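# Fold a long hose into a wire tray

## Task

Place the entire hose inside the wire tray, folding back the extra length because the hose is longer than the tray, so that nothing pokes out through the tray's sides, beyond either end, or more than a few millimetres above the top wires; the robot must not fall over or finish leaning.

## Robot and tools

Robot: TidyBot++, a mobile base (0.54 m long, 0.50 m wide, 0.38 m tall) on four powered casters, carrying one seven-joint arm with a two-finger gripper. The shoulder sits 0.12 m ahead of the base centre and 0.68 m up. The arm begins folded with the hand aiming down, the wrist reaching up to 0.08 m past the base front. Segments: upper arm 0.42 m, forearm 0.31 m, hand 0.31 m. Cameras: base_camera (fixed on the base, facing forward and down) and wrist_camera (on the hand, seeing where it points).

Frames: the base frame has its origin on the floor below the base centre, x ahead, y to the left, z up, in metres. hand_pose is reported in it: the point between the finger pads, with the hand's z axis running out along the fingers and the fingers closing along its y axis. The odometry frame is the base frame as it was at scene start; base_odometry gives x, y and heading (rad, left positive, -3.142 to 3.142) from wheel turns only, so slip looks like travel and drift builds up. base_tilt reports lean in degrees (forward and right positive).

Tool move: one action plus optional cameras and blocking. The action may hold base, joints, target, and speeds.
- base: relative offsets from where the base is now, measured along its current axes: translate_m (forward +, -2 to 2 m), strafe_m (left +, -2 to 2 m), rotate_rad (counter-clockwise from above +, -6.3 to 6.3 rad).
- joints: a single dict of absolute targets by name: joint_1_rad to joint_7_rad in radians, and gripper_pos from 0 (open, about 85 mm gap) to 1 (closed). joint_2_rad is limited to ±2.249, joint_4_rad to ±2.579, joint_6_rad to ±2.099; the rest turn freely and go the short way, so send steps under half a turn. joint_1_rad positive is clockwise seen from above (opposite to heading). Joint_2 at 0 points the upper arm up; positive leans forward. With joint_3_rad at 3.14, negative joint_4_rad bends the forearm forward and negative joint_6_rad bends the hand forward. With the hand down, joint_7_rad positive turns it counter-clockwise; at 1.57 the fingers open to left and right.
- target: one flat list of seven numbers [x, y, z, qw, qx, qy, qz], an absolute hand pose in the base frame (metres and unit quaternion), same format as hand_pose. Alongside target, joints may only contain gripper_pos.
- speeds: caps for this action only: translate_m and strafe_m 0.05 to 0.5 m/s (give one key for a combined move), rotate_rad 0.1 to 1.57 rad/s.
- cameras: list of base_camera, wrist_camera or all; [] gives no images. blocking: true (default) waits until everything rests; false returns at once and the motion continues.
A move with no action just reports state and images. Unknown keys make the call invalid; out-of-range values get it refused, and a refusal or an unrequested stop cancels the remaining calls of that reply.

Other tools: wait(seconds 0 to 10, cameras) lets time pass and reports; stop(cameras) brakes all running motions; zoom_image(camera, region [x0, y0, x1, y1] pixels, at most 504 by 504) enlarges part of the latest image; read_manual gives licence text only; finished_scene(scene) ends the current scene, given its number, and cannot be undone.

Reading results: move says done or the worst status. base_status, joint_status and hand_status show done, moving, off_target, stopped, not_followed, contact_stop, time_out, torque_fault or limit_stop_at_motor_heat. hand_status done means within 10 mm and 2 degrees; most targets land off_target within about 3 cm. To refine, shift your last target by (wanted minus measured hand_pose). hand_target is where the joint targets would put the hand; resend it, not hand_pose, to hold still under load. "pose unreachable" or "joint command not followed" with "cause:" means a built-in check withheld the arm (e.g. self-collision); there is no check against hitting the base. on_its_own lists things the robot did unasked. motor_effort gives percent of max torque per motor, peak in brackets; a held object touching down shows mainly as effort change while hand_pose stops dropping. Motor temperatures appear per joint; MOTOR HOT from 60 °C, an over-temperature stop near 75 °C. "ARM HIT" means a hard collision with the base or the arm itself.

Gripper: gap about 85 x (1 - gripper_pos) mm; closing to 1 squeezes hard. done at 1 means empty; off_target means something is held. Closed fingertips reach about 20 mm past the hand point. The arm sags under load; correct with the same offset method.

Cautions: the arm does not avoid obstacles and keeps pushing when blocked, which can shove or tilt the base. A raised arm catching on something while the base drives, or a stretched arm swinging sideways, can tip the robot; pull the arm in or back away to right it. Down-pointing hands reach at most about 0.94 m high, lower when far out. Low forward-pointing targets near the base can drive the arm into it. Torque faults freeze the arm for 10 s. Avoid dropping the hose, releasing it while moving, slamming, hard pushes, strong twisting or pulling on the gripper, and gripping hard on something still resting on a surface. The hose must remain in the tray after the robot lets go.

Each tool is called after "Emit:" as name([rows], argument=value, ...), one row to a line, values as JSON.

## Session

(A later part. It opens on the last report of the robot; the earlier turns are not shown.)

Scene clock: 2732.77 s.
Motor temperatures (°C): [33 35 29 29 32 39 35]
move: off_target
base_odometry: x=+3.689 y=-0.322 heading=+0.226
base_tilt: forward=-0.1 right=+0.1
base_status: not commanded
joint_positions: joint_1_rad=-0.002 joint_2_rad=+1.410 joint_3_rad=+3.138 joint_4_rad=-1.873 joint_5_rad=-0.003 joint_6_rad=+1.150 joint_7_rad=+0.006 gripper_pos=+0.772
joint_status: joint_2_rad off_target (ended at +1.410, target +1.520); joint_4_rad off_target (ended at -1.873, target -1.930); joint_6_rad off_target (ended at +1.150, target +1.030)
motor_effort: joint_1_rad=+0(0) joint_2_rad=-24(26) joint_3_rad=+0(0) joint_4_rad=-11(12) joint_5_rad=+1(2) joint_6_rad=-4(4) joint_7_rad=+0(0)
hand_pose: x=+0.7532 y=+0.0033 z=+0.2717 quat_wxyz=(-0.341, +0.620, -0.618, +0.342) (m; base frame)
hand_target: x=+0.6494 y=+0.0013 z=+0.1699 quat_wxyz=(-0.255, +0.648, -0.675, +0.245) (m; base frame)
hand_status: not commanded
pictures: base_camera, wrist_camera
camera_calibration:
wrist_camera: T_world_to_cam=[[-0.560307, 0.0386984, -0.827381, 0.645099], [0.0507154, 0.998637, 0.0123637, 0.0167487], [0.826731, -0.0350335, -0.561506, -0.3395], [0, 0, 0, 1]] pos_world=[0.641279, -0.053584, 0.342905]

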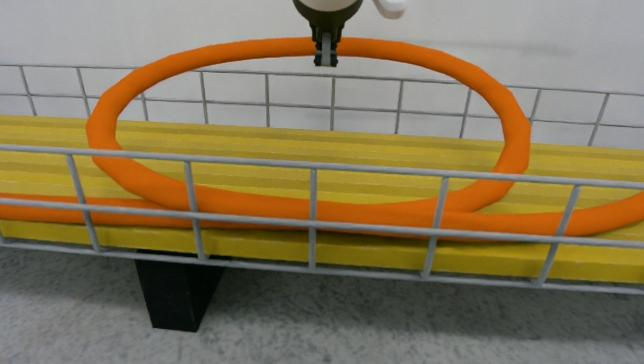

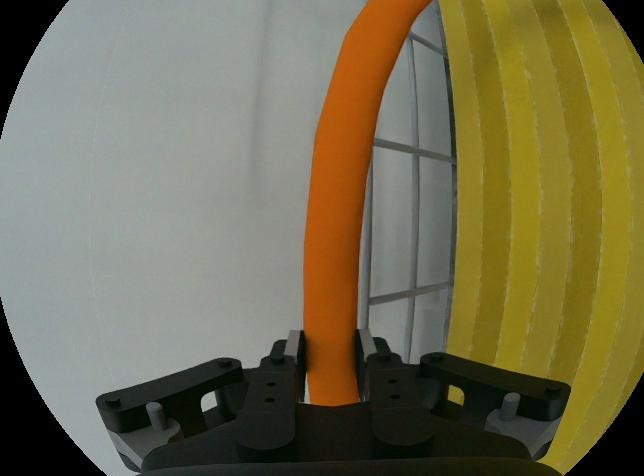

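Emit:
move(joints={"joint_2_rad": 1.57, "joint_4_rad": -1.88, "joint_6_rad": 0.87})

Scene clock: 2738.67 s.
Motor temperatures (°C): [33 35 29 29 32 39 35]
move: off_target
base_odometry: x=+3.689 y=-0.322 heading=+0.226
base_tilt: forward=+0.0 right=+0.0
base_status: not commanded
joint_positions: joint_1_rad=-0.002 joint_2_rad=+1.446 joint_3_rad=+3.138 joint_4_rad=-1.803 joint_5_rad=-0.003 joint_6_rad=+1.005 joint_7_rad=+0.006 gripper_pos=+0.773
joint_status: joint_2_rad off_target (ended at +1.446, target +1.570); joint_4_rad off_target (ended at -1.803, target -1.880); joint_6_rad off_target (ended at +1.005, target +0.870)
motor_effort: joint_1_rad=+0(0) joint_2_rad=-22(24) joint_3_rad=+0(0) joint_4_rad=-15(15) joint_5_rad=+2(2) joint_6_rad=-7(7) joint_7_rad=+0(1)
hand_pose: x=+0.7458 y=+0.0035 z=+0.2273 quat_wxyz=(-0.307, +0.638, -0.636, +0.307) (m; base frame)
hand_target: x=+0.6101 y=+0.0013 z=+0.1191 quat_wxyz=(-0.200, +0.666, -0.693, +0.192) (m; base frame)
hand_status: not commanded
pictures: base_camera, wrist_camera
camera_calibration:
wrist_camera: T_world_to_cam=[[-0.648363, 0.0388071, -0.760341, 0.65474], [0.0516174, 0.998643, 0.00695427, 0.0180929], [0.759579, -0.034738, -0.649486, -0.288255], [0, 0, 0, 1]] pos_world=[0.642528, -0.0534903, 0.310483]

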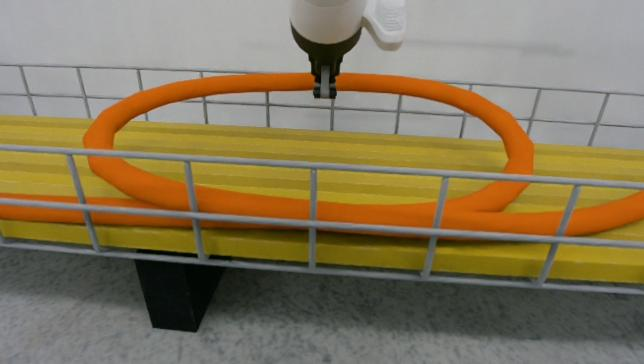

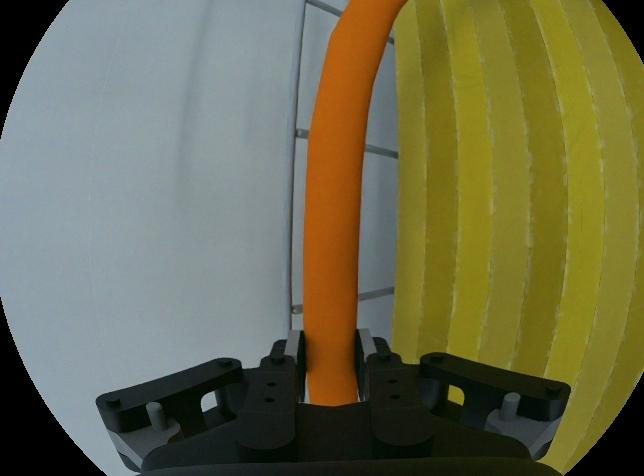

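Emit:
move(joints={"joint_2_rad": 1.62, "joint_4_rad": -1.80, "joint_6_rad": 0.71})

Scene clock: 2744.27 s.
Motor temperatures (°C): [33 35 29 29 32 39 35]
move: off_target
base_odometry: x=+3.689 y=-0.322 heading=+0.226
base_tilt: forward=-0.2 right=+0.0
base_status: not commanded
joint_positions: joint_1_rad=-0.002 joint_2_rad=+1.494 joint_3_rad=+3.138 joint_4_rad=-1.715 joint_5_rad=-0.003 joint_6_rad=+0.855 joint_7_rad=+0.006 gripper_pos=+0.773
joint_status: joint_2_rad off_target (ended at +1.494, target +1.620); joint_4_rad off_target (ended at -1.715, target -1.800); joint_6_rad off_target (ended at +0.855, target +0.710)
motor_effort: joint_1_rad=+0(0) joint_2_rad=-22(23) joint_3_rad=-1(1) joint_4_rad=-16(17) joint_5_rad=+1(2) joint_6_rad=-8(9) joint_7_rad=+0(1)
hand_pose: x=+0.7378 y=+0.0036 z=+0.1808 quat_wxyz=(-0.271, +0.654, -0.652, +0.271) (m; base frame)
hand_target: x=+0.5831 y=+0.0013 z=+0.0761 quat_wxyz=(-0.154, +0.677, -0.704, +0.148) (m; base frame)
hand_status: not commanded
pictures: base_camera, wrist_camera
camera_calibration:
wrist_camera: T_world_to_cam=[[-0.727652, 0.0388685, -0.684845, 0.659007], [0.0519072, 0.998651, 0.00152696, 0.0194631], [0.68398, -0.0344373, -0.728687, -0.242255], [0, 0, 0, 1]] pos_world=[0.644215, -0.0533941, 0.27476]

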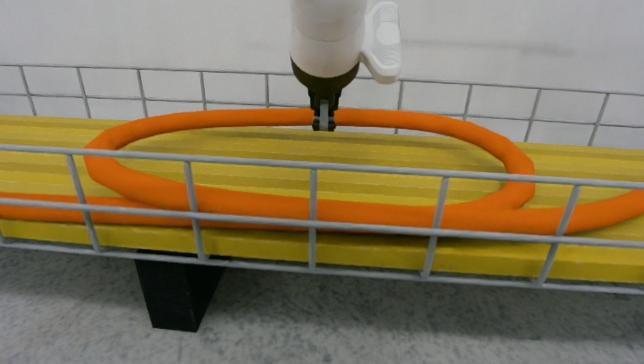

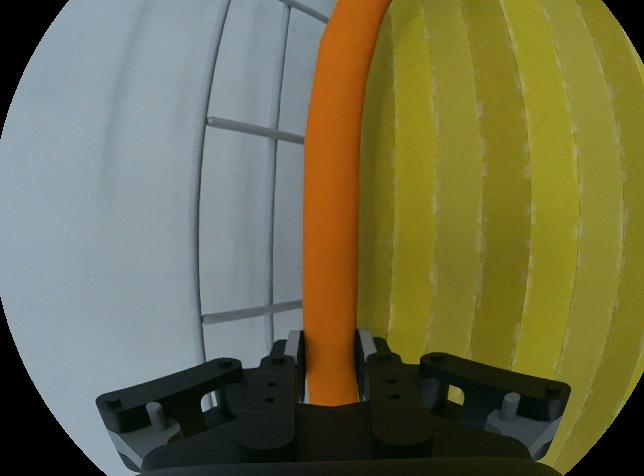

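Emit:
move(joints={"gripper_pos": 0.68}, cameras=[])

Emit:
move(joints={"gripper_pos": 0.6})

Scene clock: 2774.27 s.
Motor temperatures (°C): [33 34 29 29 32 39 35]
move: done
base_odometry: x=+3.689 y=-0.322 heading=+0.226
base_tilt: forward=-0.1 right=+0.1
base_status: not commanded
joint_positions: joint_1_rad=-0.002 joint_2_rad=+1.504 joint_3_rad=+3.138 joint_4_rad=-1.749 joint_5_rad=-0.003 joint_6_rad=+0.818 joint_7_rad=+0.006 gripper_pos=+0.680
joint_status: all done
motor_effort: joint_1_rad=+0(1) joint_2_rad=-20(30) joint_3_rad=+0(1) joint_4_rad=-5(18) joint_5_rad=+2(2) joint_6_rad=-6(26) joint_7_rad=+0(1)
hand_pose: x=+0.7060 y=+0.0036 z=+0.1607 quat_wxyz=(-0.245, +0.665, -0.662, +0.244) (m; base frame)
hand_target: x=+0.5831 y=+0.0013 z=+0.0761 quat_wxyz=(-0.154, +0.677, -0.704, +0.148) (m; base frame)
hand_status: not commanded
pictures: none
No camera images: "cameras" was empty.

Scene clock: 2774.77 s.
Motor temperatures (°C): [33 34 29 29 32 39 35]
move: done
base_odometry: x=+3.689 y=-0.322 heading=+0.226
base_tilt: forward=-0.2 right=+0.0
base_status: not commanded
joint_positions: joint_1_rad=-0.002 joint_2_rad=+1.502 joint_3_rad=+3.138 joint_4_rad=-1.749 joint_5_rad=-0.003 joint_6_rad=+0.818 joint_7_rad=+0.006 gripper_pos=+0.601
joint_status: all done
motor_effort: joint_1_rad=+1(1) joint_2_rad=-18(21) joint_3_rad=+1(1) joint_4_rad=-8(12) joint_5_rad=+1(1) joint_6_rad=-8(12) joint_7_rad=+0(1)
hand_pose: x=+0.7074 y=+0.0036 z=+0.1622 quat_wxyz=(-0.246, +0.664, -0.662, +0.245) (m; base frame)
hand_target: x=+0.5831 y=+0.0013 z=+0.0761 quat_wxyz=(-0.154, +0.677, -0.704, +0.148) (m; base frame)
hand_status: not commanded
pictures: base_camera, wrist_camera
camera_calibration:
wrist_camera: T_world_to_cam=[[-0.7788, 0.038728, -0.626075, 0.650809], [0.0516781, 0.998661, -0.00250896, 0.0218705], [0.62514, -0.0343084, -0.779759, -0.18513], [0, 0, 0, 1]] pos_world=[0.621452, -0.0533972, 0.263153]

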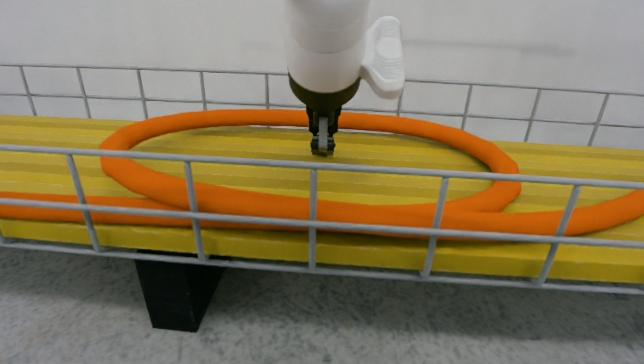

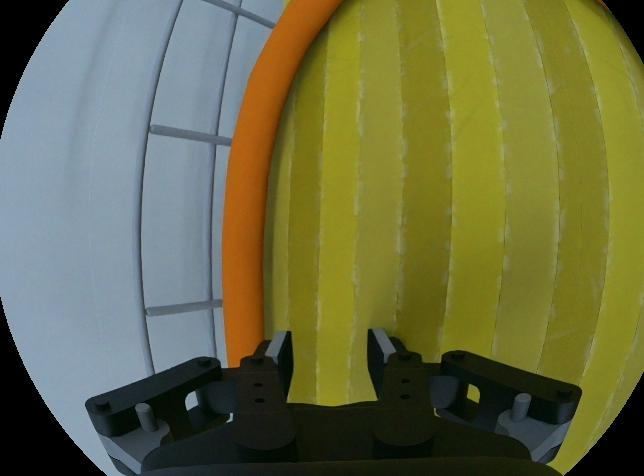

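Emit:
move(joints={"joint_2_rad": 1.49, "joint_4_rad": -1.85, "joint_6_rad": 0.80}, cameras=[])

Emit:
move(joints={"joint_2_rad": 1.38, "joint_4_rad": -1.90, "joint_6_rad": 0.88})

Scene clock: 2784.67 s.
Motor temperatures (°C): [33 34 29 29 32 39 35]
move: done
base_odometry: x=+3.689 y=-0.322 heading=+0.226
base_tilt: forward=-0.1 right=+0.0
base_status: not commanded
joint_positions: joint_1_rad=-0.002 joint_2_rad=+1.480 joint_3_rad=+3.138 joint_4_rad=-1.822 joint_5_rad=-0.003 joint_6_rad=+0.818 joint_7_rad=+0.006 gripper_pos=+0.600
joint_status: all done
motor_effort: joint_1_rad=+1(1) joint_2_rad=-32(33) joint_3_rad=+0(1) joint_4_rad=-1(8) joint_5_rad=+1(2) joint_6_rad=+2(8) joint_7_rad=+0(1)
hand_pose: x=+0.6781 y=+0.0036 z=+0.1632 quat_wxyz=(-0.229, +0.670, -0.668, +0.228) (m; base frame)
hand_target: x=+0.6526 y=+0.0013 z=+0.1509 quat_wxyz=(-0.214, +0.662, -0.689, +0.205) (m; base frame)
hand_status: not commanded
pictures: none
No camera images: "cameras" was empty.

Scene clock: 2785.87 s.
Motor temperatures (°C): [33 34 29 29 32 39 35]
move: done
base_odometry: x=+3.689 y=-0.322 heading=+0.226
base_tilt: forward=-0.2 right=-0.1
base_status: not commanded
joint_positions: joint_1_rad=-0.002 joint_2_rad=+1.372 joint_3_rad=+3.138 joint_4_rad=-1.882 joint_5_rad=-0.003 joint_6_rad=+0.839 joint_7_rad=+0.006 gripper_pos=+0.600
joint_status: all done
motor_effort: joint_1_rad=+0(1) joint_2_rad=-38(40) joint_3_rad=+0(0) joint_4_rad=+3(4) joint_5_rad=+1(1) joint_6_rad=+5(5) joint_7_rad=+0(1)
hand_pose: x=+0.7029 y=+0.0036 z=+0.2199 quat_wxyz=(-0.252, +0.662, -0.660, +0.251) (m; base frame)
hand_target: x=+0.6990 y=+0.0013 z=+0.2207 quat_wxyz=(-0.261, +0.646, -0.672, +0.251) (m; base frame)
hand_status: not commanded
pictures: base_camera, wrist_camera
camera_calibration:
wrist_camera: T_world_to_cam=[[-0.767857, 0.0383651, -0.639471, 0.678661], [0.0513184, 0.998681, -0.00170567, 0.0223137], [0.638562, -0.0341263, -0.768813, -0.149189], [0, 0, 0, 1]] pos_world=[0.615236, -0.0534124, 0.319324]

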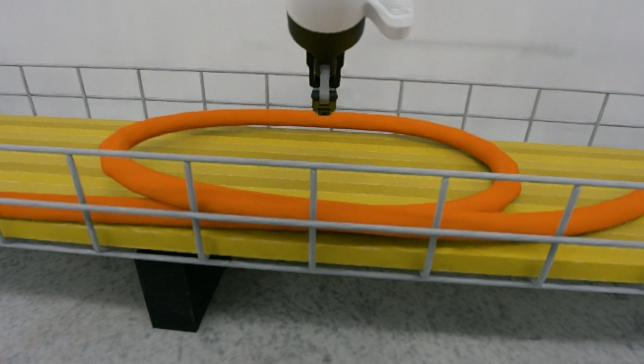

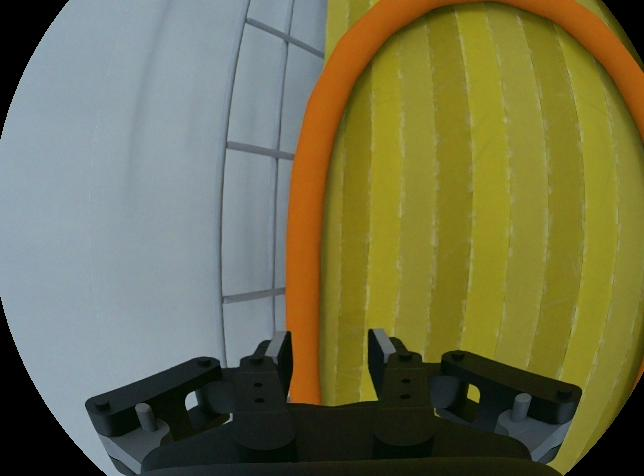

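Emit:
move(joints={"joint_2_rad": 0.6, "joint_4_rad": -1.95, "joint_6_rad": -0.3, "joint_7_rad": 1.57}, cameras=[])

Emit:
move(joints={"joint_2_rad": -0.05, "joint_4_rad": -1.85, "joint_6_rad": -1.0, "joint_7_rad": 1.57})

Emit:
zoom_image(camera="wrist_camera", region=[0, 180, 330, 380])

Emit:
zoom_image(camera="wrist_camera", region=[300, 180, 640, 380])

Scene clock: 2791.50 s.
Motor temperatures (°C): [33 34 29 29 32 39 35]
move: done
base_odometry: x=+3.689 y=-0.322 heading=+0.226
base_tilt: forward=-0.1 right=+0.0
base_status: not commanded
joint_positions: joint_1_rad=-0.002 joint_2_rad=+0.601 joint_3_rad=+3.138 joint_4_rad=-1.926 joint_5_rad=-0.003 joint_6_rad=-0.251 joint_7_rad=+1.519 gripper_pos=+0.600
joint_status: all done
motor_effort: joint_1_rad=+0(1) joint_2_rad=-31(42) joint_3_rad=+0(0) joint_4_rad=+13(14) joint_5_rad=+1(2) joint_6_rad=+2(6) joint_7_rad=+0(1)
hand_pose: x=+0.6485 y=+0.0044 z=+0.4809 quat_wxyz=(-0.007, +0.983, -0.025, +0.180) (m; base frame)
hand_target: x=+0.6214 y=+0.0013 z=+0.4700 quat_wxyz=(+0.000, +0.989, +0.000, +0.145) (m; base frame)
hand_status: not commanded
pictures: none
No camera images: "cameras" was empty.

Scene clock: 2793.73 s.
Motor temperatures (°C): [33 34 29 29 32 39 35]
move: done
base_odometry: x=+3.689 y=-0.322 heading=+0.226
base_tilt: forward=-0.1 right=+0.0
base_status: not commanded
joint_positions: joint_1_rad=-0.002 joint_2_rad=-0.041 joint_3_rad=+3.138 joint_4_rad=-1.871 joint_5_rad=-0.003 joint_6_rad=-0.952 joint_7_rad=+1.521 gripper_pos=+0.600
joint_status: all done
motor_effort: joint_1_rad=+1(1) joint_2_rad=-16(35) joint_3_rad=+1(1) joint_4_rad=+19(20) joint_5_rad=+1(2) joint_6_rad=+2(3) joint_7_rad=+0(1)
hand_pose: x=+0.5152 y=+0.0042 z=+0.7301 quat_wxyz=(-0.006, +0.984, -0.022, +0.179) (m; base frame)
hand_target: x=+0.5084 y=+0.0013 z=+0.7373 quat_wxyz=(+0.000, +0.985, +0.000, +0.170) (m; base frame)
hand_status: not commanded
pictures: base_camera, wrist_camera
camera_calibration:
wrist_camera: T_world_to_cam=[[-0.091772, -0.995769, -0.00462005, 0.0532731], [-0.918999, 0.0864814, -0.384658, 0.815547], [0.38343, -0.031055, -0.923048, 0.607046], [0, 0, 0, 1]] pos_world=[0.521615, 0.00136997, 0.874285]

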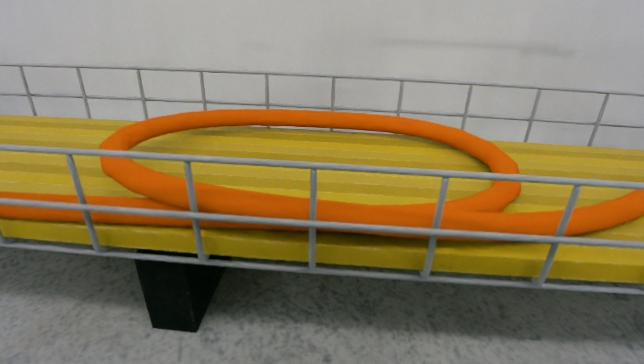

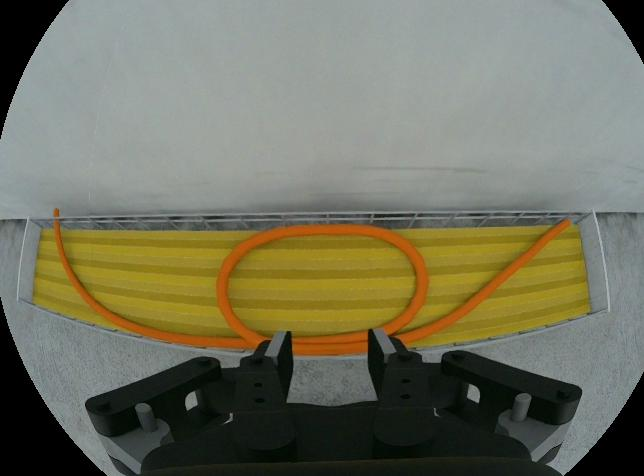

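Scaled by 1.527.

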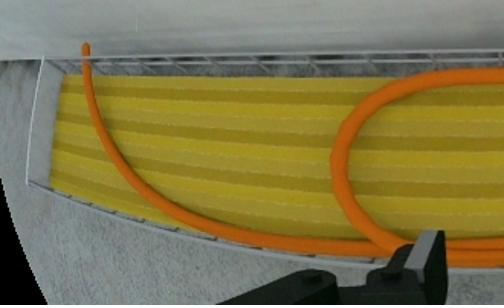

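Scaled by 1.482.

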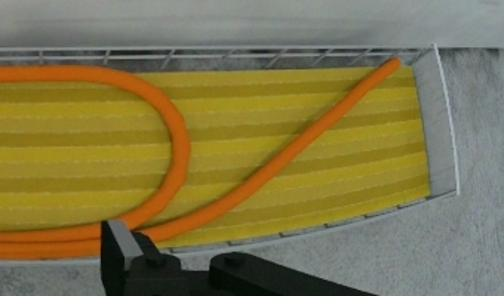

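Emit:
move(cameras=["wrist_camera"])

Scene clock: 2823.67 s.
Motor temperatures (°C): [33 33 29 29 32 39 35]
base_odometry: x=+3.689 y=-0.322 heading=+0.226
base_tilt: forward=-0.2 right=+0.0
base_status: not commanded
joint_positions: joint_1_rad=-0.002 joint_2_rad=-0.041 joint_3_rad=+3.138 joint_4_rad=-1.870 joint_5_rad=-0.003 joint_6_rad=-0.954 joint_7_rad=+1.522 gripper_pos=+0.600
joint_status: all done
motor_effort: joint_1_rad=+0(1) joint_2_rad=-17(35) joint_3_rad=+1(1) joint_4_rad=+19(20) joint_5_rad=+1(2) joint_6_rad=+2(3) joint_7_rad=+0(1)
hand_pose: x=+0.5148 y=+0.0042 z=+0.7301 quat_wxyz=(-0.006, +0.984, -0.022, +0.178) (m; base frame)
hand_target: x=+0.5084 y=+0.0013 z=+0.7373 quat_wxyz=(+0.000, +0.985, +0.000, +0.170) (m; base frame)
hand_status: not commanded
pictures: wrist_camera
camera_calibration:
wrist_camera: T_world_to_cam=[[-0.0916595, -0.995781, -0.00442686, 0.0530353], [-0.919613, 0.0863521, -0.383217, 0.81443], [0.381983, -0.0310545, -0.923648, 0.608386], [0, 0, 0, 1]] pos_world=[0.521429, 0.00137689, 0.874273]

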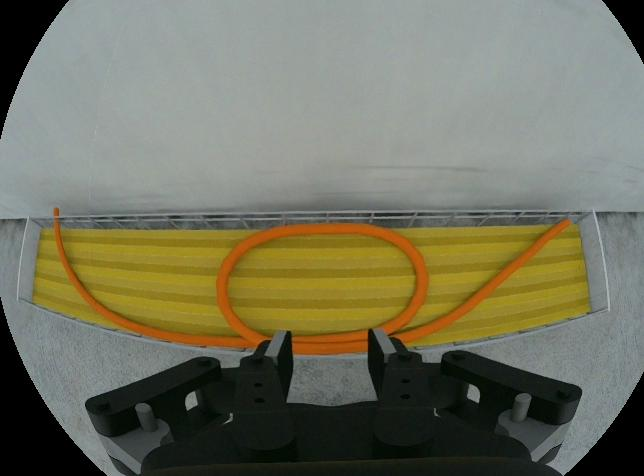

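Emit:
move(base={"strafe_m": 0.88}, speeds={"strafe_m": 0.4}, joints={"joint_1_rad": 0, "joint_2_rad": -0.05, "joint_3_rad": 3.1416, "joint_4_rad": -1.85, "joint_5_rad": 0, "joint_6_rad": -1.0, "joint_7_rad": 1.57, "gripper_pos": 0.3}, cameras=["wrist_camera", "base_camera"])

Scene clock: 2830.43 s.
Motor temperatures (°C): [33 33 29 29 32 39 35]
move: done
base_odometry: x=+3.492 y=+0.536 heading=+0.226
base_tilt: forward=-0.1 right=+0.0
base_status: done
joint_positions: joint_1_rad=-0.002 joint_2_rad=-0.041 joint_3_rad=+3.138 joint_4_rad=-1.870 joint_5_rad=-0.003 joint_6_rad=-0.955 joint_7_rad=+1.522 gripper_pos=+0.300
joint_status: all done
motor_effort: joint_1_rad=+1(2) joint_2_rad=-17(17) joint_3_rad=+1(2) joint_4_rad=+19(21) joint_5_rad=+1(2) joint_6_rad=+2(3) joint_7_rad=+0(1)
hand_pose: x=+0.5147 y=+0.0041 z=+0.7303 quat_wxyz=(-0.006, +0.984, -0.022, +0.178) (m; base frame)
hand_target: x=+0.5084 y=+0.0014 z=+0.7373 quat_wxyz=(+0.000, +0.985, +0.000, +0.170) (m; base frame)
hand_status: not commanded
pictures: base_camera, wrist_camera
camera_calibration:
wrist_camera: T_world_to_cam=[[-0.0916343, -0.995783, -0.00433858, 0.052896], [-0.919739, 0.0863049, -0.382926, 0.81429], [0.381685, -0.0310987, -0.923769, 0.608761], [0, 0, 0, 1]] pos_world=[0.521426, 0.0013274, 0.874397]

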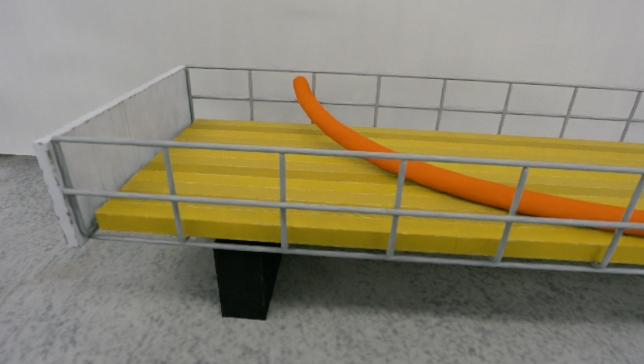

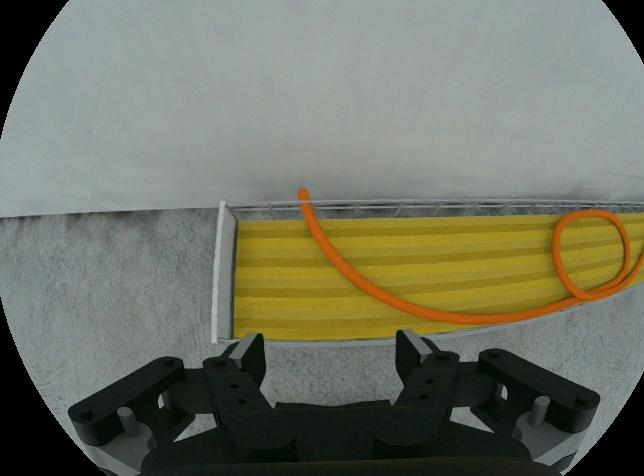

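Emit:
zoom_image(camera="wrist_camera", region=[200, 150, 420, 300])

Emit:
zoom_image(camera="base_camera", region=[170, 40, 420, 200])

Scaled by 2.291.

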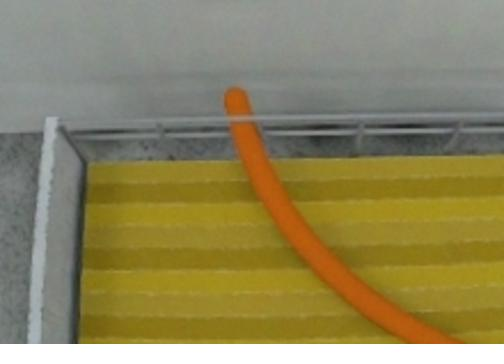

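Scaled by 2.016.

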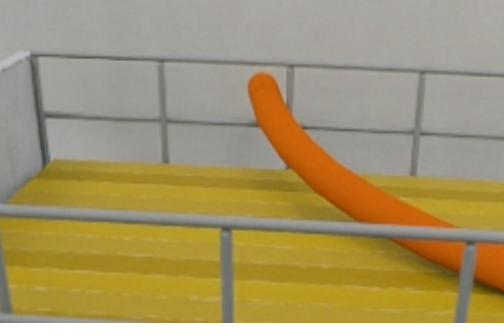

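Emit:
move(base={"translate_m": 0.018, "strafe_m": 0.03}, joints={"joint_1_rad": 0, "joint_2_rad": 0.6, "joint_3_rad": 3.1416, "joint_4_rad": -2.0, "joint_5_rad": 0, "joint_6_rad": 0.6, "joint_7_rad": 1.57, "gripper_pos": 0.35}, cameras=[])

Emit:
move(joints={"joint_1_rad": 0, "joint_2_rad": 1.32, "joint_3_rad": 3.1416, "joint_4_rad": -2.14, "joint_5_rad": 0, "joint_6_rad": 1.13, "joint_7_rad": 1.57}, cameras=["wrist_camera", "base_camera"])

Scene clock: 2937.93 s.
Motor temperatures (°C): [33 33 29 30 32 39 35]
move: done
base_odometry: x=+3.503 y=+0.569 heading=+0.226
base_tilt: forward=-0.1 right=+0.0
base_status: done
joint_positions: joint_1_rad=-0.002 joint_2_rad=+0.572 joint_3_rad=+3.138 joint_4_rad=-1.976 joint_5_rad=-0.003 joint_6_rad=+0.545 joint_7_rad=+1.522 gripper_pos=+0.350
joint_status: all done
motor_effort: joint_1_rad=+0(2) joint_2_rad=-33(36) joint_3_rad=+0(3) joint_4_rad=+15(21) joint_5_rad=+1(2) joint_6_rad=+7(7) joint_7_rad=-1(1)
hand_pose: x=+0.8050 y=+0.0041 z=+0.6447 quat_wxyz=(-0.015, +0.842, -0.021, +0.539) (m; base frame)
hand_target: x=+0.8017 y=+0.0013 z=+0.6302 quat_wxyz=(+0.000, +0.841, +0.000, +0.540) (m; base frame)
hand_status: not commanded
pictures: none
No camera images: "cameras" was empty.

Scene clock: 2940.20 s.
Motor temperatures (°C): [33 33 29 30 32 39 35]
move: done
base_odometry: x=+3.503 y=+0.569 heading=+0.226
base_tilt: forward=-0.1 right=+0.0
base_status: not commanded
joint_positions: joint_1_rad=-0.002 joint_2_rad=+1.284 joint_3_rad=+3.138 joint_4_rad=-2.116 joint_5_rad=-0.003 joint_6_rad=+1.077 joint_7_rad=+1.522 gripper_pos=+0.350
joint_status: all done
motor_effort: joint_1_rad=+0(1) joint_2_rad=-35(40) joint_3_rad=+0(2) joint_4_rad=+1(16) joint_5_rad=+1(2) joint_6_rad=+6(7) joint_7_rad=+0(1)
hand_pose: x=+0.6691 y=+0.0033 z=+0.2839 quat_wxyz=(-0.011, +0.917, -0.023, +0.397) (m; base frame)
hand_target: x=+0.6540 y=+0.0013 z=+0.2734 quat_wxyz=(+0.000, +0.919, +0.000, +0.395) (m; base frame)
hand_status: not commanded
pictures: base_camera, wrist_camera
camera_calibration:
wrist_camera: T_world_to_cam=[[-0.0854543, -0.995264, -0.0463439, 0.0720567], [-0.653623, 0.0911053, -0.751317, 0.711987], [0.75198, -0.0339118, -0.658313, -0.185649], [0, 0, 0, 1]] pos_world=[0.611133, 0.000553928, 0.416052]

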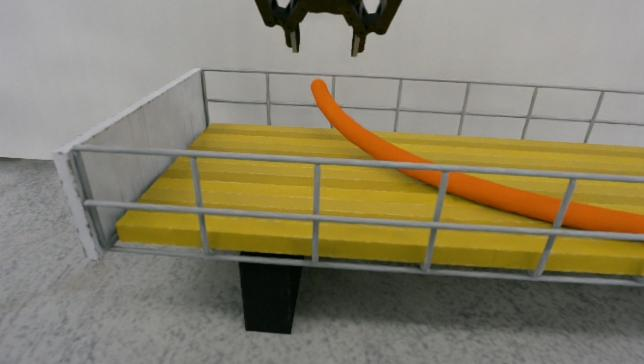

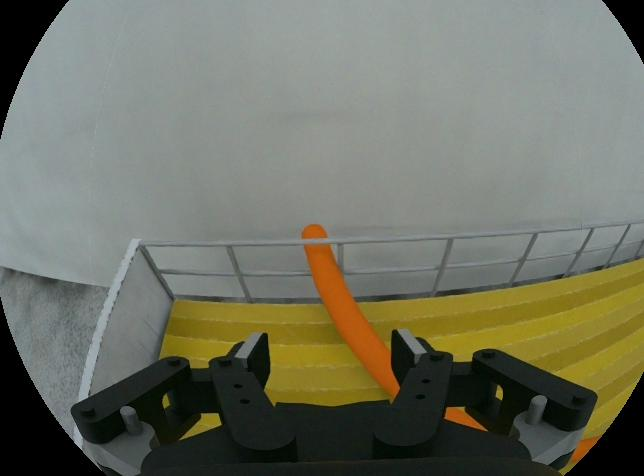

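Emit:
zoom_image(camera="wrist_camera", region=[230, 200, 430, 400])

Emit:
zoom_image(camera="base_camera", region=[230, 40, 430, 180])

Scaled by 2.520.

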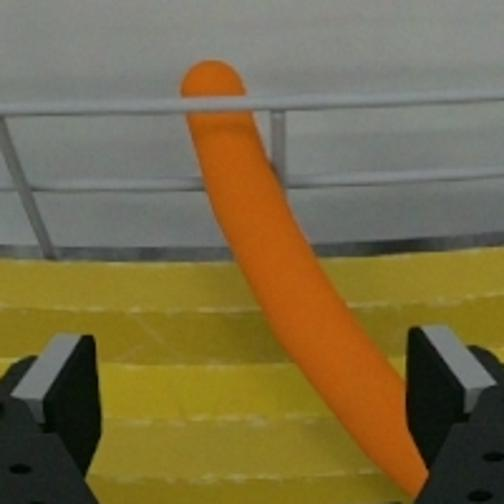

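Scaled by 2.520.

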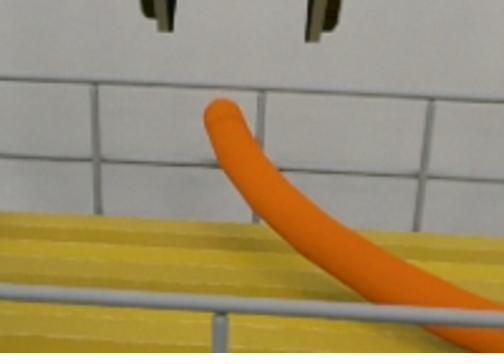

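Emit:
move(joints={"joint_1_rad": 0, "joint_2_rad": 1.44, "joint_3_rad": 3.1416, "joint_4_rad": -1.885, "joint_5_rad": 0, "joint_6_rad": 0.92, "joint_7_rad": 1.97}, cameras=["wrist_camera", "base_camera"])

Scene clock: 2958.17 s.
Motor temperatures (°C): [33 33 29 30 32 39 35]
move: done
base_odometry: x=+3.503 y=+0.569 heading=+0.226
base_tilt: forward=-0.1 right=+0.0
base_status: not commanded
joint_positions: joint_1_rad=-0.002 joint_2_rad=+1.403 joint_3_rad=+3.138 joint_4_rad=-1.907 joint_5_rad=-0.003 joint_6_rad=+0.964 joint_7_rad=+1.920 gripper_pos=+0.350
joint_status: all done
motor_effort: joint_1_rad=+0(2) joint_2_rad=-36(39) joint_3_rad=+0(1) joint_4_rad=+2(3) joint_5_rad=+1(2) joint_6_rad=+5(6) joint_7_rad=+0(1)
hand_pose: x=+0.7033 y=+0.0034 z=+0.2241 quat_wxyz=(+0.066, +0.908, +0.159, +0.382) (m; base frame)
hand_target: x=+0.6880 y=+0.0013 z=+0.1970 quat_wxyz=(+0.071, +0.914, +0.185, +0.353) (m; base frame)
hand_status: not commanded
pictures: base_camera, wrist_camera
camera_calibration:
wrist_camera: T_world_to_cam=[[0.188076, -0.953451, 0.235707, -0.183367], [-0.640218, -0.30101, -0.706763, 0.671304], [0.744814, -0.0179791, -0.66703, -0.243719], [0, 0, 0, 1]] pos_world=[0.645794, 0.0228558, 0.355106]

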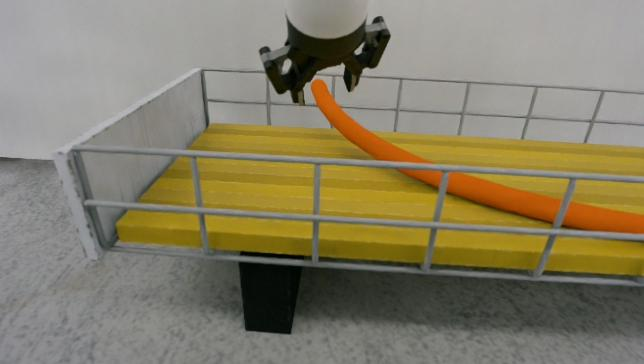

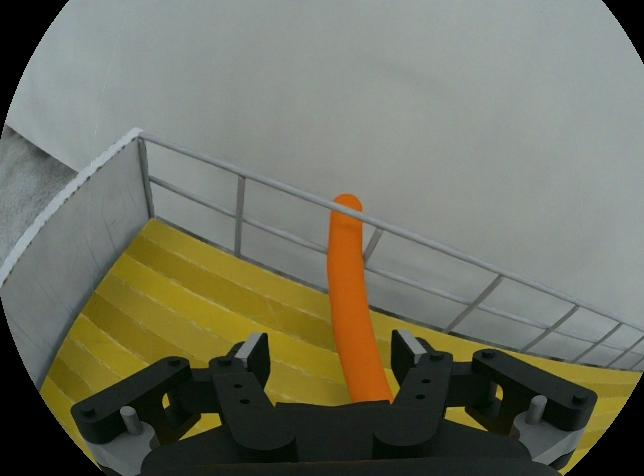

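Emit:
move(base={"strafe_m": -0.008}, joints={"joint_1_rad": 0, "joint_2_rad": 1.508, "joint_3_rad": 3.1416, "joint_4_rad": -1.687, "joint_5_rad": 0, "joint_6_rad": 0.78, "joint_7_rad": 1.97}, cameras=["wrist_camera", "base_camera"])

Scene clock: 2970.00 s.
Motor temperatures (°C): [33 33 29 30 32 39 35]
move: off_target
base_odometry: x=+3.504 y=+0.561 heading=+0.227
base_tilt: forward=-0.1 right=+0.1
base_status: done
joint_positions: joint_1_rad=+0.000 joint_2_rad=+1.468 joint_3_rad=+3.138 joint_4_rad=-1.708 joint_5_rad=-0.003 joint_6_rad=+0.827 joint_7_rad=+1.922 gripper_pos=+0.350
joint_status: joint_2_rad off_target (ended at +1.468, target +1.508); the others done
motor_effort: joint_1_rad=+0(4) joint_2_rad=-40(41) joint_3_rad=+0(3) joint_4_rad=+5(5) joint_5_rad=+1(2) joint_6_rad=+5(6) joint_7_rad=+0(1)
hand_pose: x=+0.7483 y=+0.0027 z=+0.1924 quat_wxyz=(+0.066, +0.909, +0.159, +0.380) (m; base frame)
hand_target: x=+0.7289 y=+0.0013 z=+0.1616 quat_wxyz=(+0.070, +0.916, +0.185, +0.348) (m; base frame)
hand_status: not commanded
pictures: base_camera, wrist_camera
camera_calibration:
wrist_camera: T_world_to_cam=[[0.188519, -0.95323, 0.236247, -0.18554], [-0.642321, -0.301652, -0.704578, 0.678656], [0.74289, -0.0189205, -0.669146, -0.296614], [0, 0, 0, 1]] pos_world=[0.691244, 0.0222435, 0.323521]

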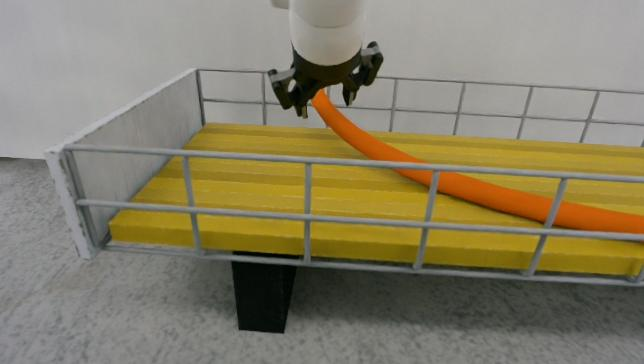

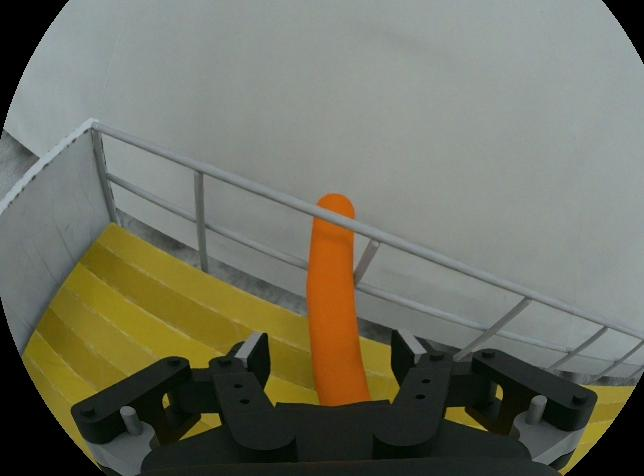

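Emit:
move(joints={"joint_1_rad": 0, "joint_2_rad": 1.527, "joint_3_rad": 3.1416, "joint_4_rad": -1.635, "joint_5_rad": 0, "joint_6_rad": 0.737, "joint_7_rad": 1.97}, cameras=["wrist_camera"])

Scene clock: 2983.93 s.
Motor temperatures (°C): [33 33 29 30 32 39 35]
move: off_target
base_odometry: x=+3.504 y=+0.561 heading=+0.227
base_tilt: forward=-0.1 right=-0.1
base_status: not commanded
joint_positions: joint_1_rad=+0.000 joint_2_rad=+1.486 joint_3_rad=+3.138 joint_4_rad=-1.652 joint_5_rad=-0.003 joint_6_rad=+0.781 joint_7_rad=+1.922 gripper_pos=+0.350
joint_status: joint_2_rad off_target (ended at +1.486, target +1.527); the others done
motor_effort: joint_1_rad=+0(1) joint_2_rad=-39(41) joint_3_rad=+0(1) joint_4_rad=+5(6) joint_5_rad=+1(2) joint_6_rad=+5(6) joint_7_rad=-1(1)
hand_pose: x=+0.7591 y=+0.0027 z=+0.1826 quat_wxyz=(+0.066, +0.910, +0.160, +0.376) (m; base frame)
hand_target: x=+0.7374 y=+0.0013 z=+0.1512 quat_wxyz=(+0.070, +0.918, +0.186, +0.344) (m; base frame)
hand_status: not commanded
pictures: wrist_camera
camera_calibration:
wrist_camera: T_world_to_cam=[[0.190442, -0.953252, 0.234612, -0.186387], [-0.648033, -0.301588, -0.699356, 0.682073], [0.737418, -0.0188497, -0.675173, -0.305949], [0, 0, 0, 1]] pos_world=[0.703114, 0.0222645, 0.314171]

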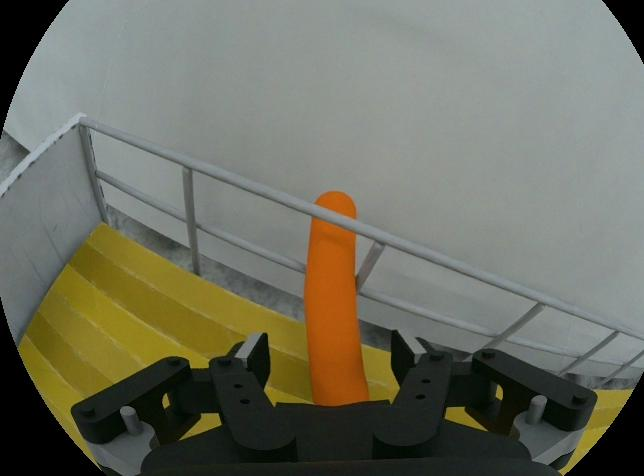

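Emit:
move(joints={"gripper_pos": 0.87}, cameras=["wrist_camera", "base_camera"])

Scene clock: 2987.77 s.
Motor temperatures (°C): [33 33 29 30 32 39 35]
move: off_target
base_odometry: x=+3.504 y=+0.561 heading=+0.227
base_tilt: forward=-0.1 right=+0.0
base_status: not commanded
joint_positions: joint_1_rad=+0.000 joint_2_rad=+1.486 joint_3_rad=+3.139 joint_4_rad=-1.652 joint_5_rad=-0.003 joint_6_rad=+0.780 joint_7_rad=+1.923 gripper_pos=+0.767
joint_status: gripper_pos off_target (ended at +0.767, target +0.870)
motor_effort: joint_1_rad=-1(3) joint_2_rad=-39(40) joint_3_rad=-1(3) joint_4_rad=+7(7) joint_5_rad=+1(3) joint_6_rad=+5(6) joint_7_rad=-1(1)
hand_pose: x=+0.7589 y=+0.0024 z=+0.1824 quat_wxyz=(+0.066, +0.910, +0.160, +0.376) (m; base frame)
hand_target: x=+0.7374 y=+0.0013 z=+0.1512 quat_wxyz=(+0.070, +0.918, +0.186, +0.344) (m; base frame)
hand_status: not commanded
pictures: base_camera, wrist_camera
camera_calibration:
wrist_camera: T_world_to_cam=[[0.191671, -0.952664, 0.235997, -0.187797], [-0.648418, -0.30342, -0.698205, 0.681743], [0.736761, -0.0191986, -0.675881, -0.30532], [0, 0, 0, 1]] pos_world=[0.702997, 0.0220852, 0.313956]

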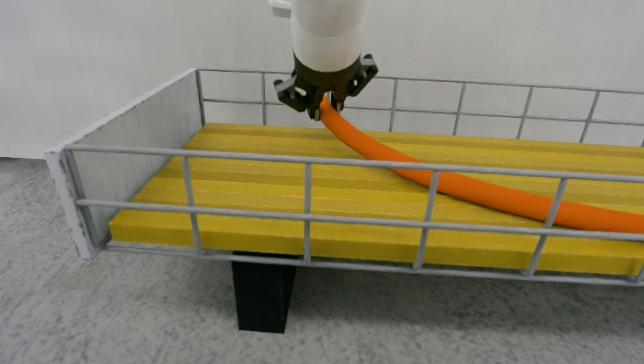

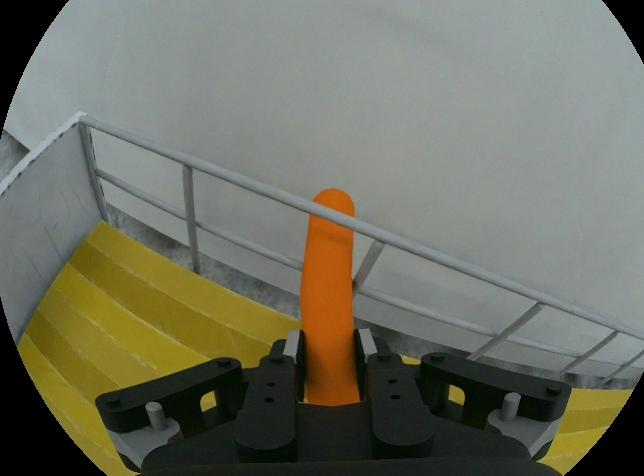

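Emit:
move(joints={"joint_1_rad": 0, "joint_2_rad": 1.515, "joint_3_rad": 3.1416, "joint_4_rad": -1.945, "joint_5_rad": 0, "joint_6_rad": 1.09, "joint_7_rad": 1.97}, cameras=["wrist_camera", "base_camera"])

Scene clock: 3038.83 s.
Motor temperatures (°C): [33 33 29 29 32 39 35]
move: off_target
base_odometry: x=+3.504 y=+0.561 heading=+0.227
base_tilt: forward=-0.1 right=+0.0
base_status: not commanded
joint_positions: joint_1_rad=-0.009 joint_2_rad=+1.486 joint_3_rad=+3.127 joint_4_rad=-1.899 joint_5_rad=-0.001 joint_6_rad=+1.057 joint_7_rad=+1.923 gripper_pos=+0.767
joint_status: joint_4_rad off_target (ended at -1.899, target -1.945); the others done
motor_effort: joint_1_rad=+6(7) joint_2_rad=-33(40) joint_3_rad=+5(6) joint_4_rad=-3(7) joint_5_rad=-2(3) joint_6_rad=+3(6) joint_7_rad=+0(1)
hand_pose: x=+0.6884 y=+0.0142 z=+0.1985 quat_wxyz=(+0.061, +0.904, +0.163, +0.391) (m; base frame)
hand_target: x=+0.6577 y=+0.0013 z=+0.1836 quat_wxyz=(+0.075, +0.908, +0.184, +0.369) (m; base frame)
hand_status: not commanded
pictures: base_camera, wrist_camera
camera_calibration:
wrist_camera: T_world_to_cam=[[0.195912, -0.953124, 0.230595, -0.168639], [-0.623679, -0.30257, -0.720746, 0.638353], [0.756732, -0.00261425, -0.653721, -0.260619], [0, 0, 0, 1]] pos_world=[0.628385, 0.0317316, 0.328606]

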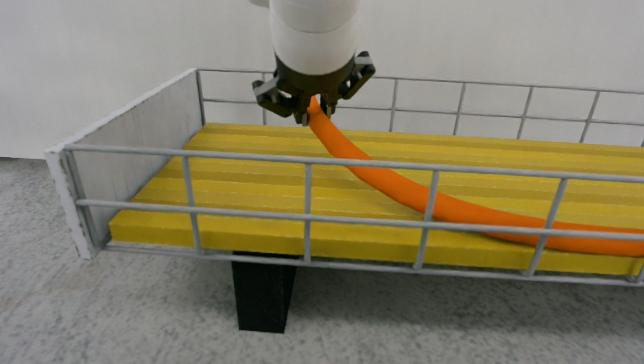

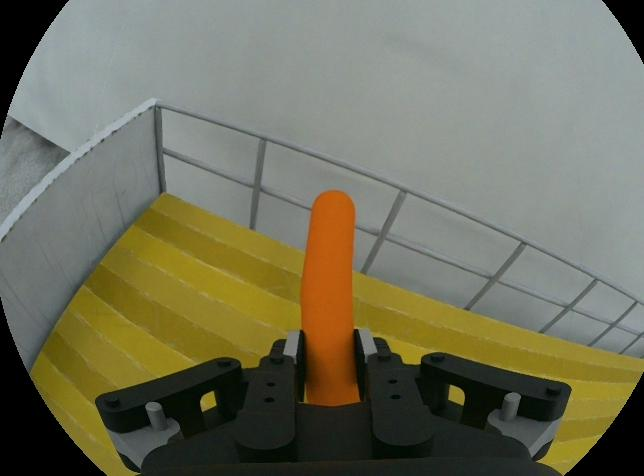

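Emit:
move(base={"strafe_m": 0.09}, speeds={"strafe_m": 0.15}, joints={"joint_1_rad": 0, "joint_2_rad": 1.50, "joint_3_rad": 3.1416, "joint_4_rad": -2.045, "joint_5_rad": 0, "joint_6_rad": 1.147, "joint_7_rad": 3.0}, cameras=["wrist_camera", "base_camera"])

Scene clock: 3052.90 s.
Motor temperatures (°C): [33 33 29 29 32 39 35]
move: done
base_odometry: x=+3.484 y=+0.649 heading=+0.227
base_tilt: forward=-0.1 right=+0.0
base_status: done
joint_positions: joint_1_rad=+0.002 joint_2_rad=+1.488 joint_3_rad=+3.148 joint_4_rad=-2.030 joint_5_rad=-0.005 joint_6_rad=+1.083 joint_7_rad=+2.941 gripper_pos=+0.767
joint_status: all done
motor_effort: joint_1_rad=-4(5) joint_2_rad=-36(38) joint_3_rad=-3(5) joint_4_rad=-1(4) joint_5_rad=+4(5) joint_6_rad=+6(7) joint_7_rad=+2(2)
hand_pose: x=+0.6252 y=-0.0047 z=+0.1876 quat_wxyz=(+0.223, +0.728, +0.592, +0.265) (m; base frame)
hand_target: x=+0.6260 y=+0.0014 z=+0.1933 quat_wxyz=(+0.238, +0.704, +0.611, +0.274) (m; base frame)
hand_status: not commanded
pictures: base_camera, wrist_camera
camera_calibration:
wrist_camera: T_world_to_cam=[[0.714697, -0.240215, 0.656891, -0.572723], [-0.164858, -0.970568, -0.175556, 0.193094], [0.679728, 0.0171751, -0.733263, -0.15686], [0, 0, 0, 1]] pos_world=[0.547779, 0.0525285, 0.295096]

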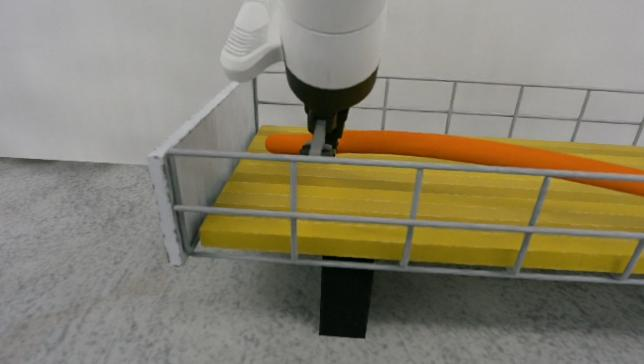

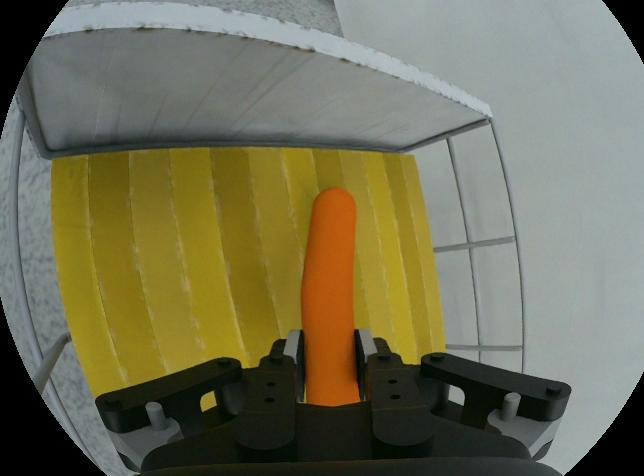

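Emit:
move(base={"strafe_m": 0.03}, speeds={"strafe_m": 0.1}, joints={"joint_1_rad": 0, "joint_2_rad": 1.50, "joint_3_rad": 3.1416, "joint_4_rad": -1.775, "joint_5_rad": 0, "joint_6_rad": 0.885, "joint_7_rad": 3.16}, cameras=["wrist_camera", "base_camera"])

Scene clock: 3065.97 s.
Motor temperatures (°C): [33 33 29 29 32 39 35]
move: done
base_odometry: x=+3.478 y=+0.678 heading=+0.226
base_tilt: forward=-0.2 right=+0.0
base_status: done
joint_positions: joint_1_rad=+0.038 joint_2_rad=+1.488 joint_3_rad=+3.170 joint_4_rad=-1.813 joint_5_rad=-0.023 joint_6_rad=+0.916 joint_7_rad=+3.092 gripper_pos=+0.768
joint_status: all done
motor_effort: joint_1_rad=-11(12) joint_2_rad=-40(41) joint_3_rad=-8(9) joint_4_rad=+5(6) joint_5_rad=+8(9) joint_6_rad=+7(8) joint_7_rad=+2(3)
hand_pose: x=+0.7008 y=-0.0421 z=+0.1799 quat_wxyz=(+0.273, +0.689, +0.623, +0.249) (m; base frame)
hand_target: x=+0.7095 y=+0.0013 z=+0.1726 quat_wxyz=(+0.262, +0.652, +0.664, +0.257) (m; base frame)
hand_status: not commanded
pictures: base_camera, wrist_camera
camera_calibration:
wrist_camera: T_world_to_cam=[[0.695452, -0.113092, 0.709618, -0.621374], [-0.103102, -0.993024, -0.0572147, 0.102407], [0.711138, -0.0333731, -0.70226, -0.242947], [0, 0, 0, 1]] pos_world=[0.615463, 0.0233119, 0.276185]

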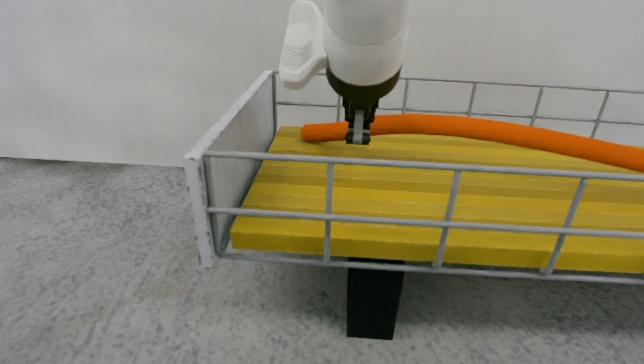

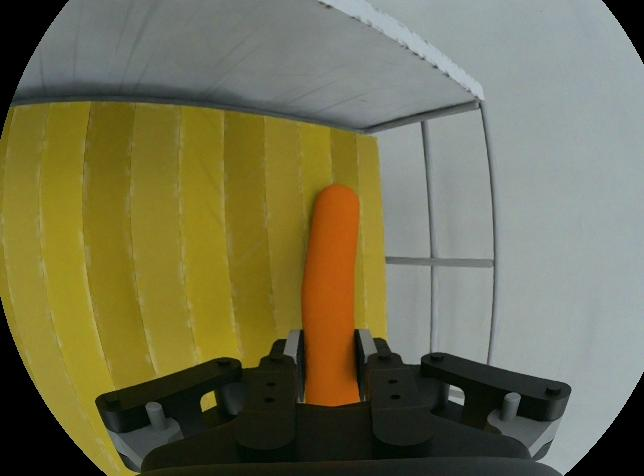

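Emit:
move(joints={"joint_1_rad": 0.055, "joint_2_rad": 1.50, "joint_3_rad": 3.1416, "joint_4_rad": -1.735, "joint_5_rad": 0, "joint_6_rad": 0.845, "joint_7_rad": 3.2}, cameras=["wrist_camera", "base_camera"])

Scene clock: 3081.47 s.
Motor temperatures (°C): [33 33 29 29 32 39 35]
move: done
base_odometry: x=+3.478 y=+0.678 heading=+0.226
base_tilt: forward=-0.1 right=+0.0
base_status: not commanded
joint_positions: joint_1_rad=+0.056 joint_2_rad=+1.488 joint_3_rad=+3.160 joint_4_rad=-1.773 joint_5_rad=-0.022 joint_6_rad=+0.877 joint_7_rad=+3.135 gripper_pos=+0.768
joint_status: all done
motor_effort: joint_1_rad=-5(11) joint_2_rad=-40(41) joint_3_rad=-2(8) joint_4_rad=+6(7) joint_5_rad=+3(8) joint_6_rad=+7(7) joint_7_rad=+2(3)
hand_pose: x=+0.7133 y=-0.0471 z=+0.1784 quat_wxyz=(+0.278, +0.682, +0.631, +0.245) (m; base frame)
hand_target: x=+0.7211 y=-0.0318 z=+0.1711 quat_wxyz=(+0.274, +0.657, +0.659, +0.244) (m; base frame)
hand_status: not commanded
pictures: base_camera, wrist_camera
camera_calibration:
wrist_camera: T_world_to_cam=[[0.697618, -0.0884213, 0.710993, -0.630214], [-0.0871297, -0.99546, -0.0383079, 0.0837229], [0.711153, -0.0352244, -0.702155, -0.253139], [0, 0, 0, 1]] pos_world=[0.626963, 0.0187018, 0.273543]

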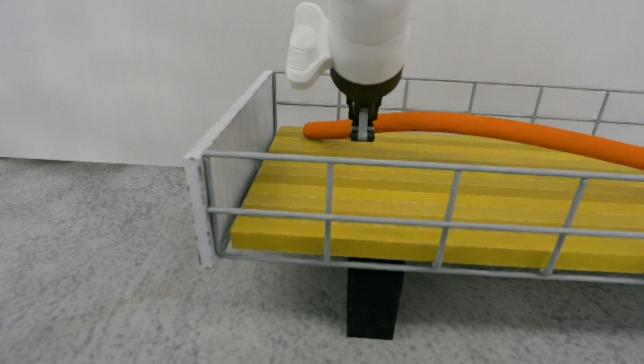

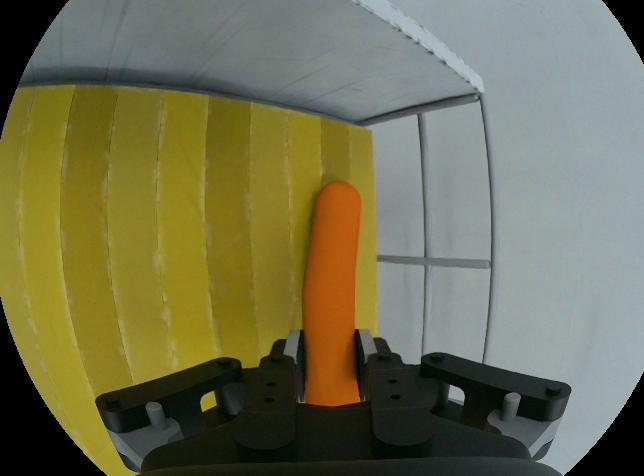

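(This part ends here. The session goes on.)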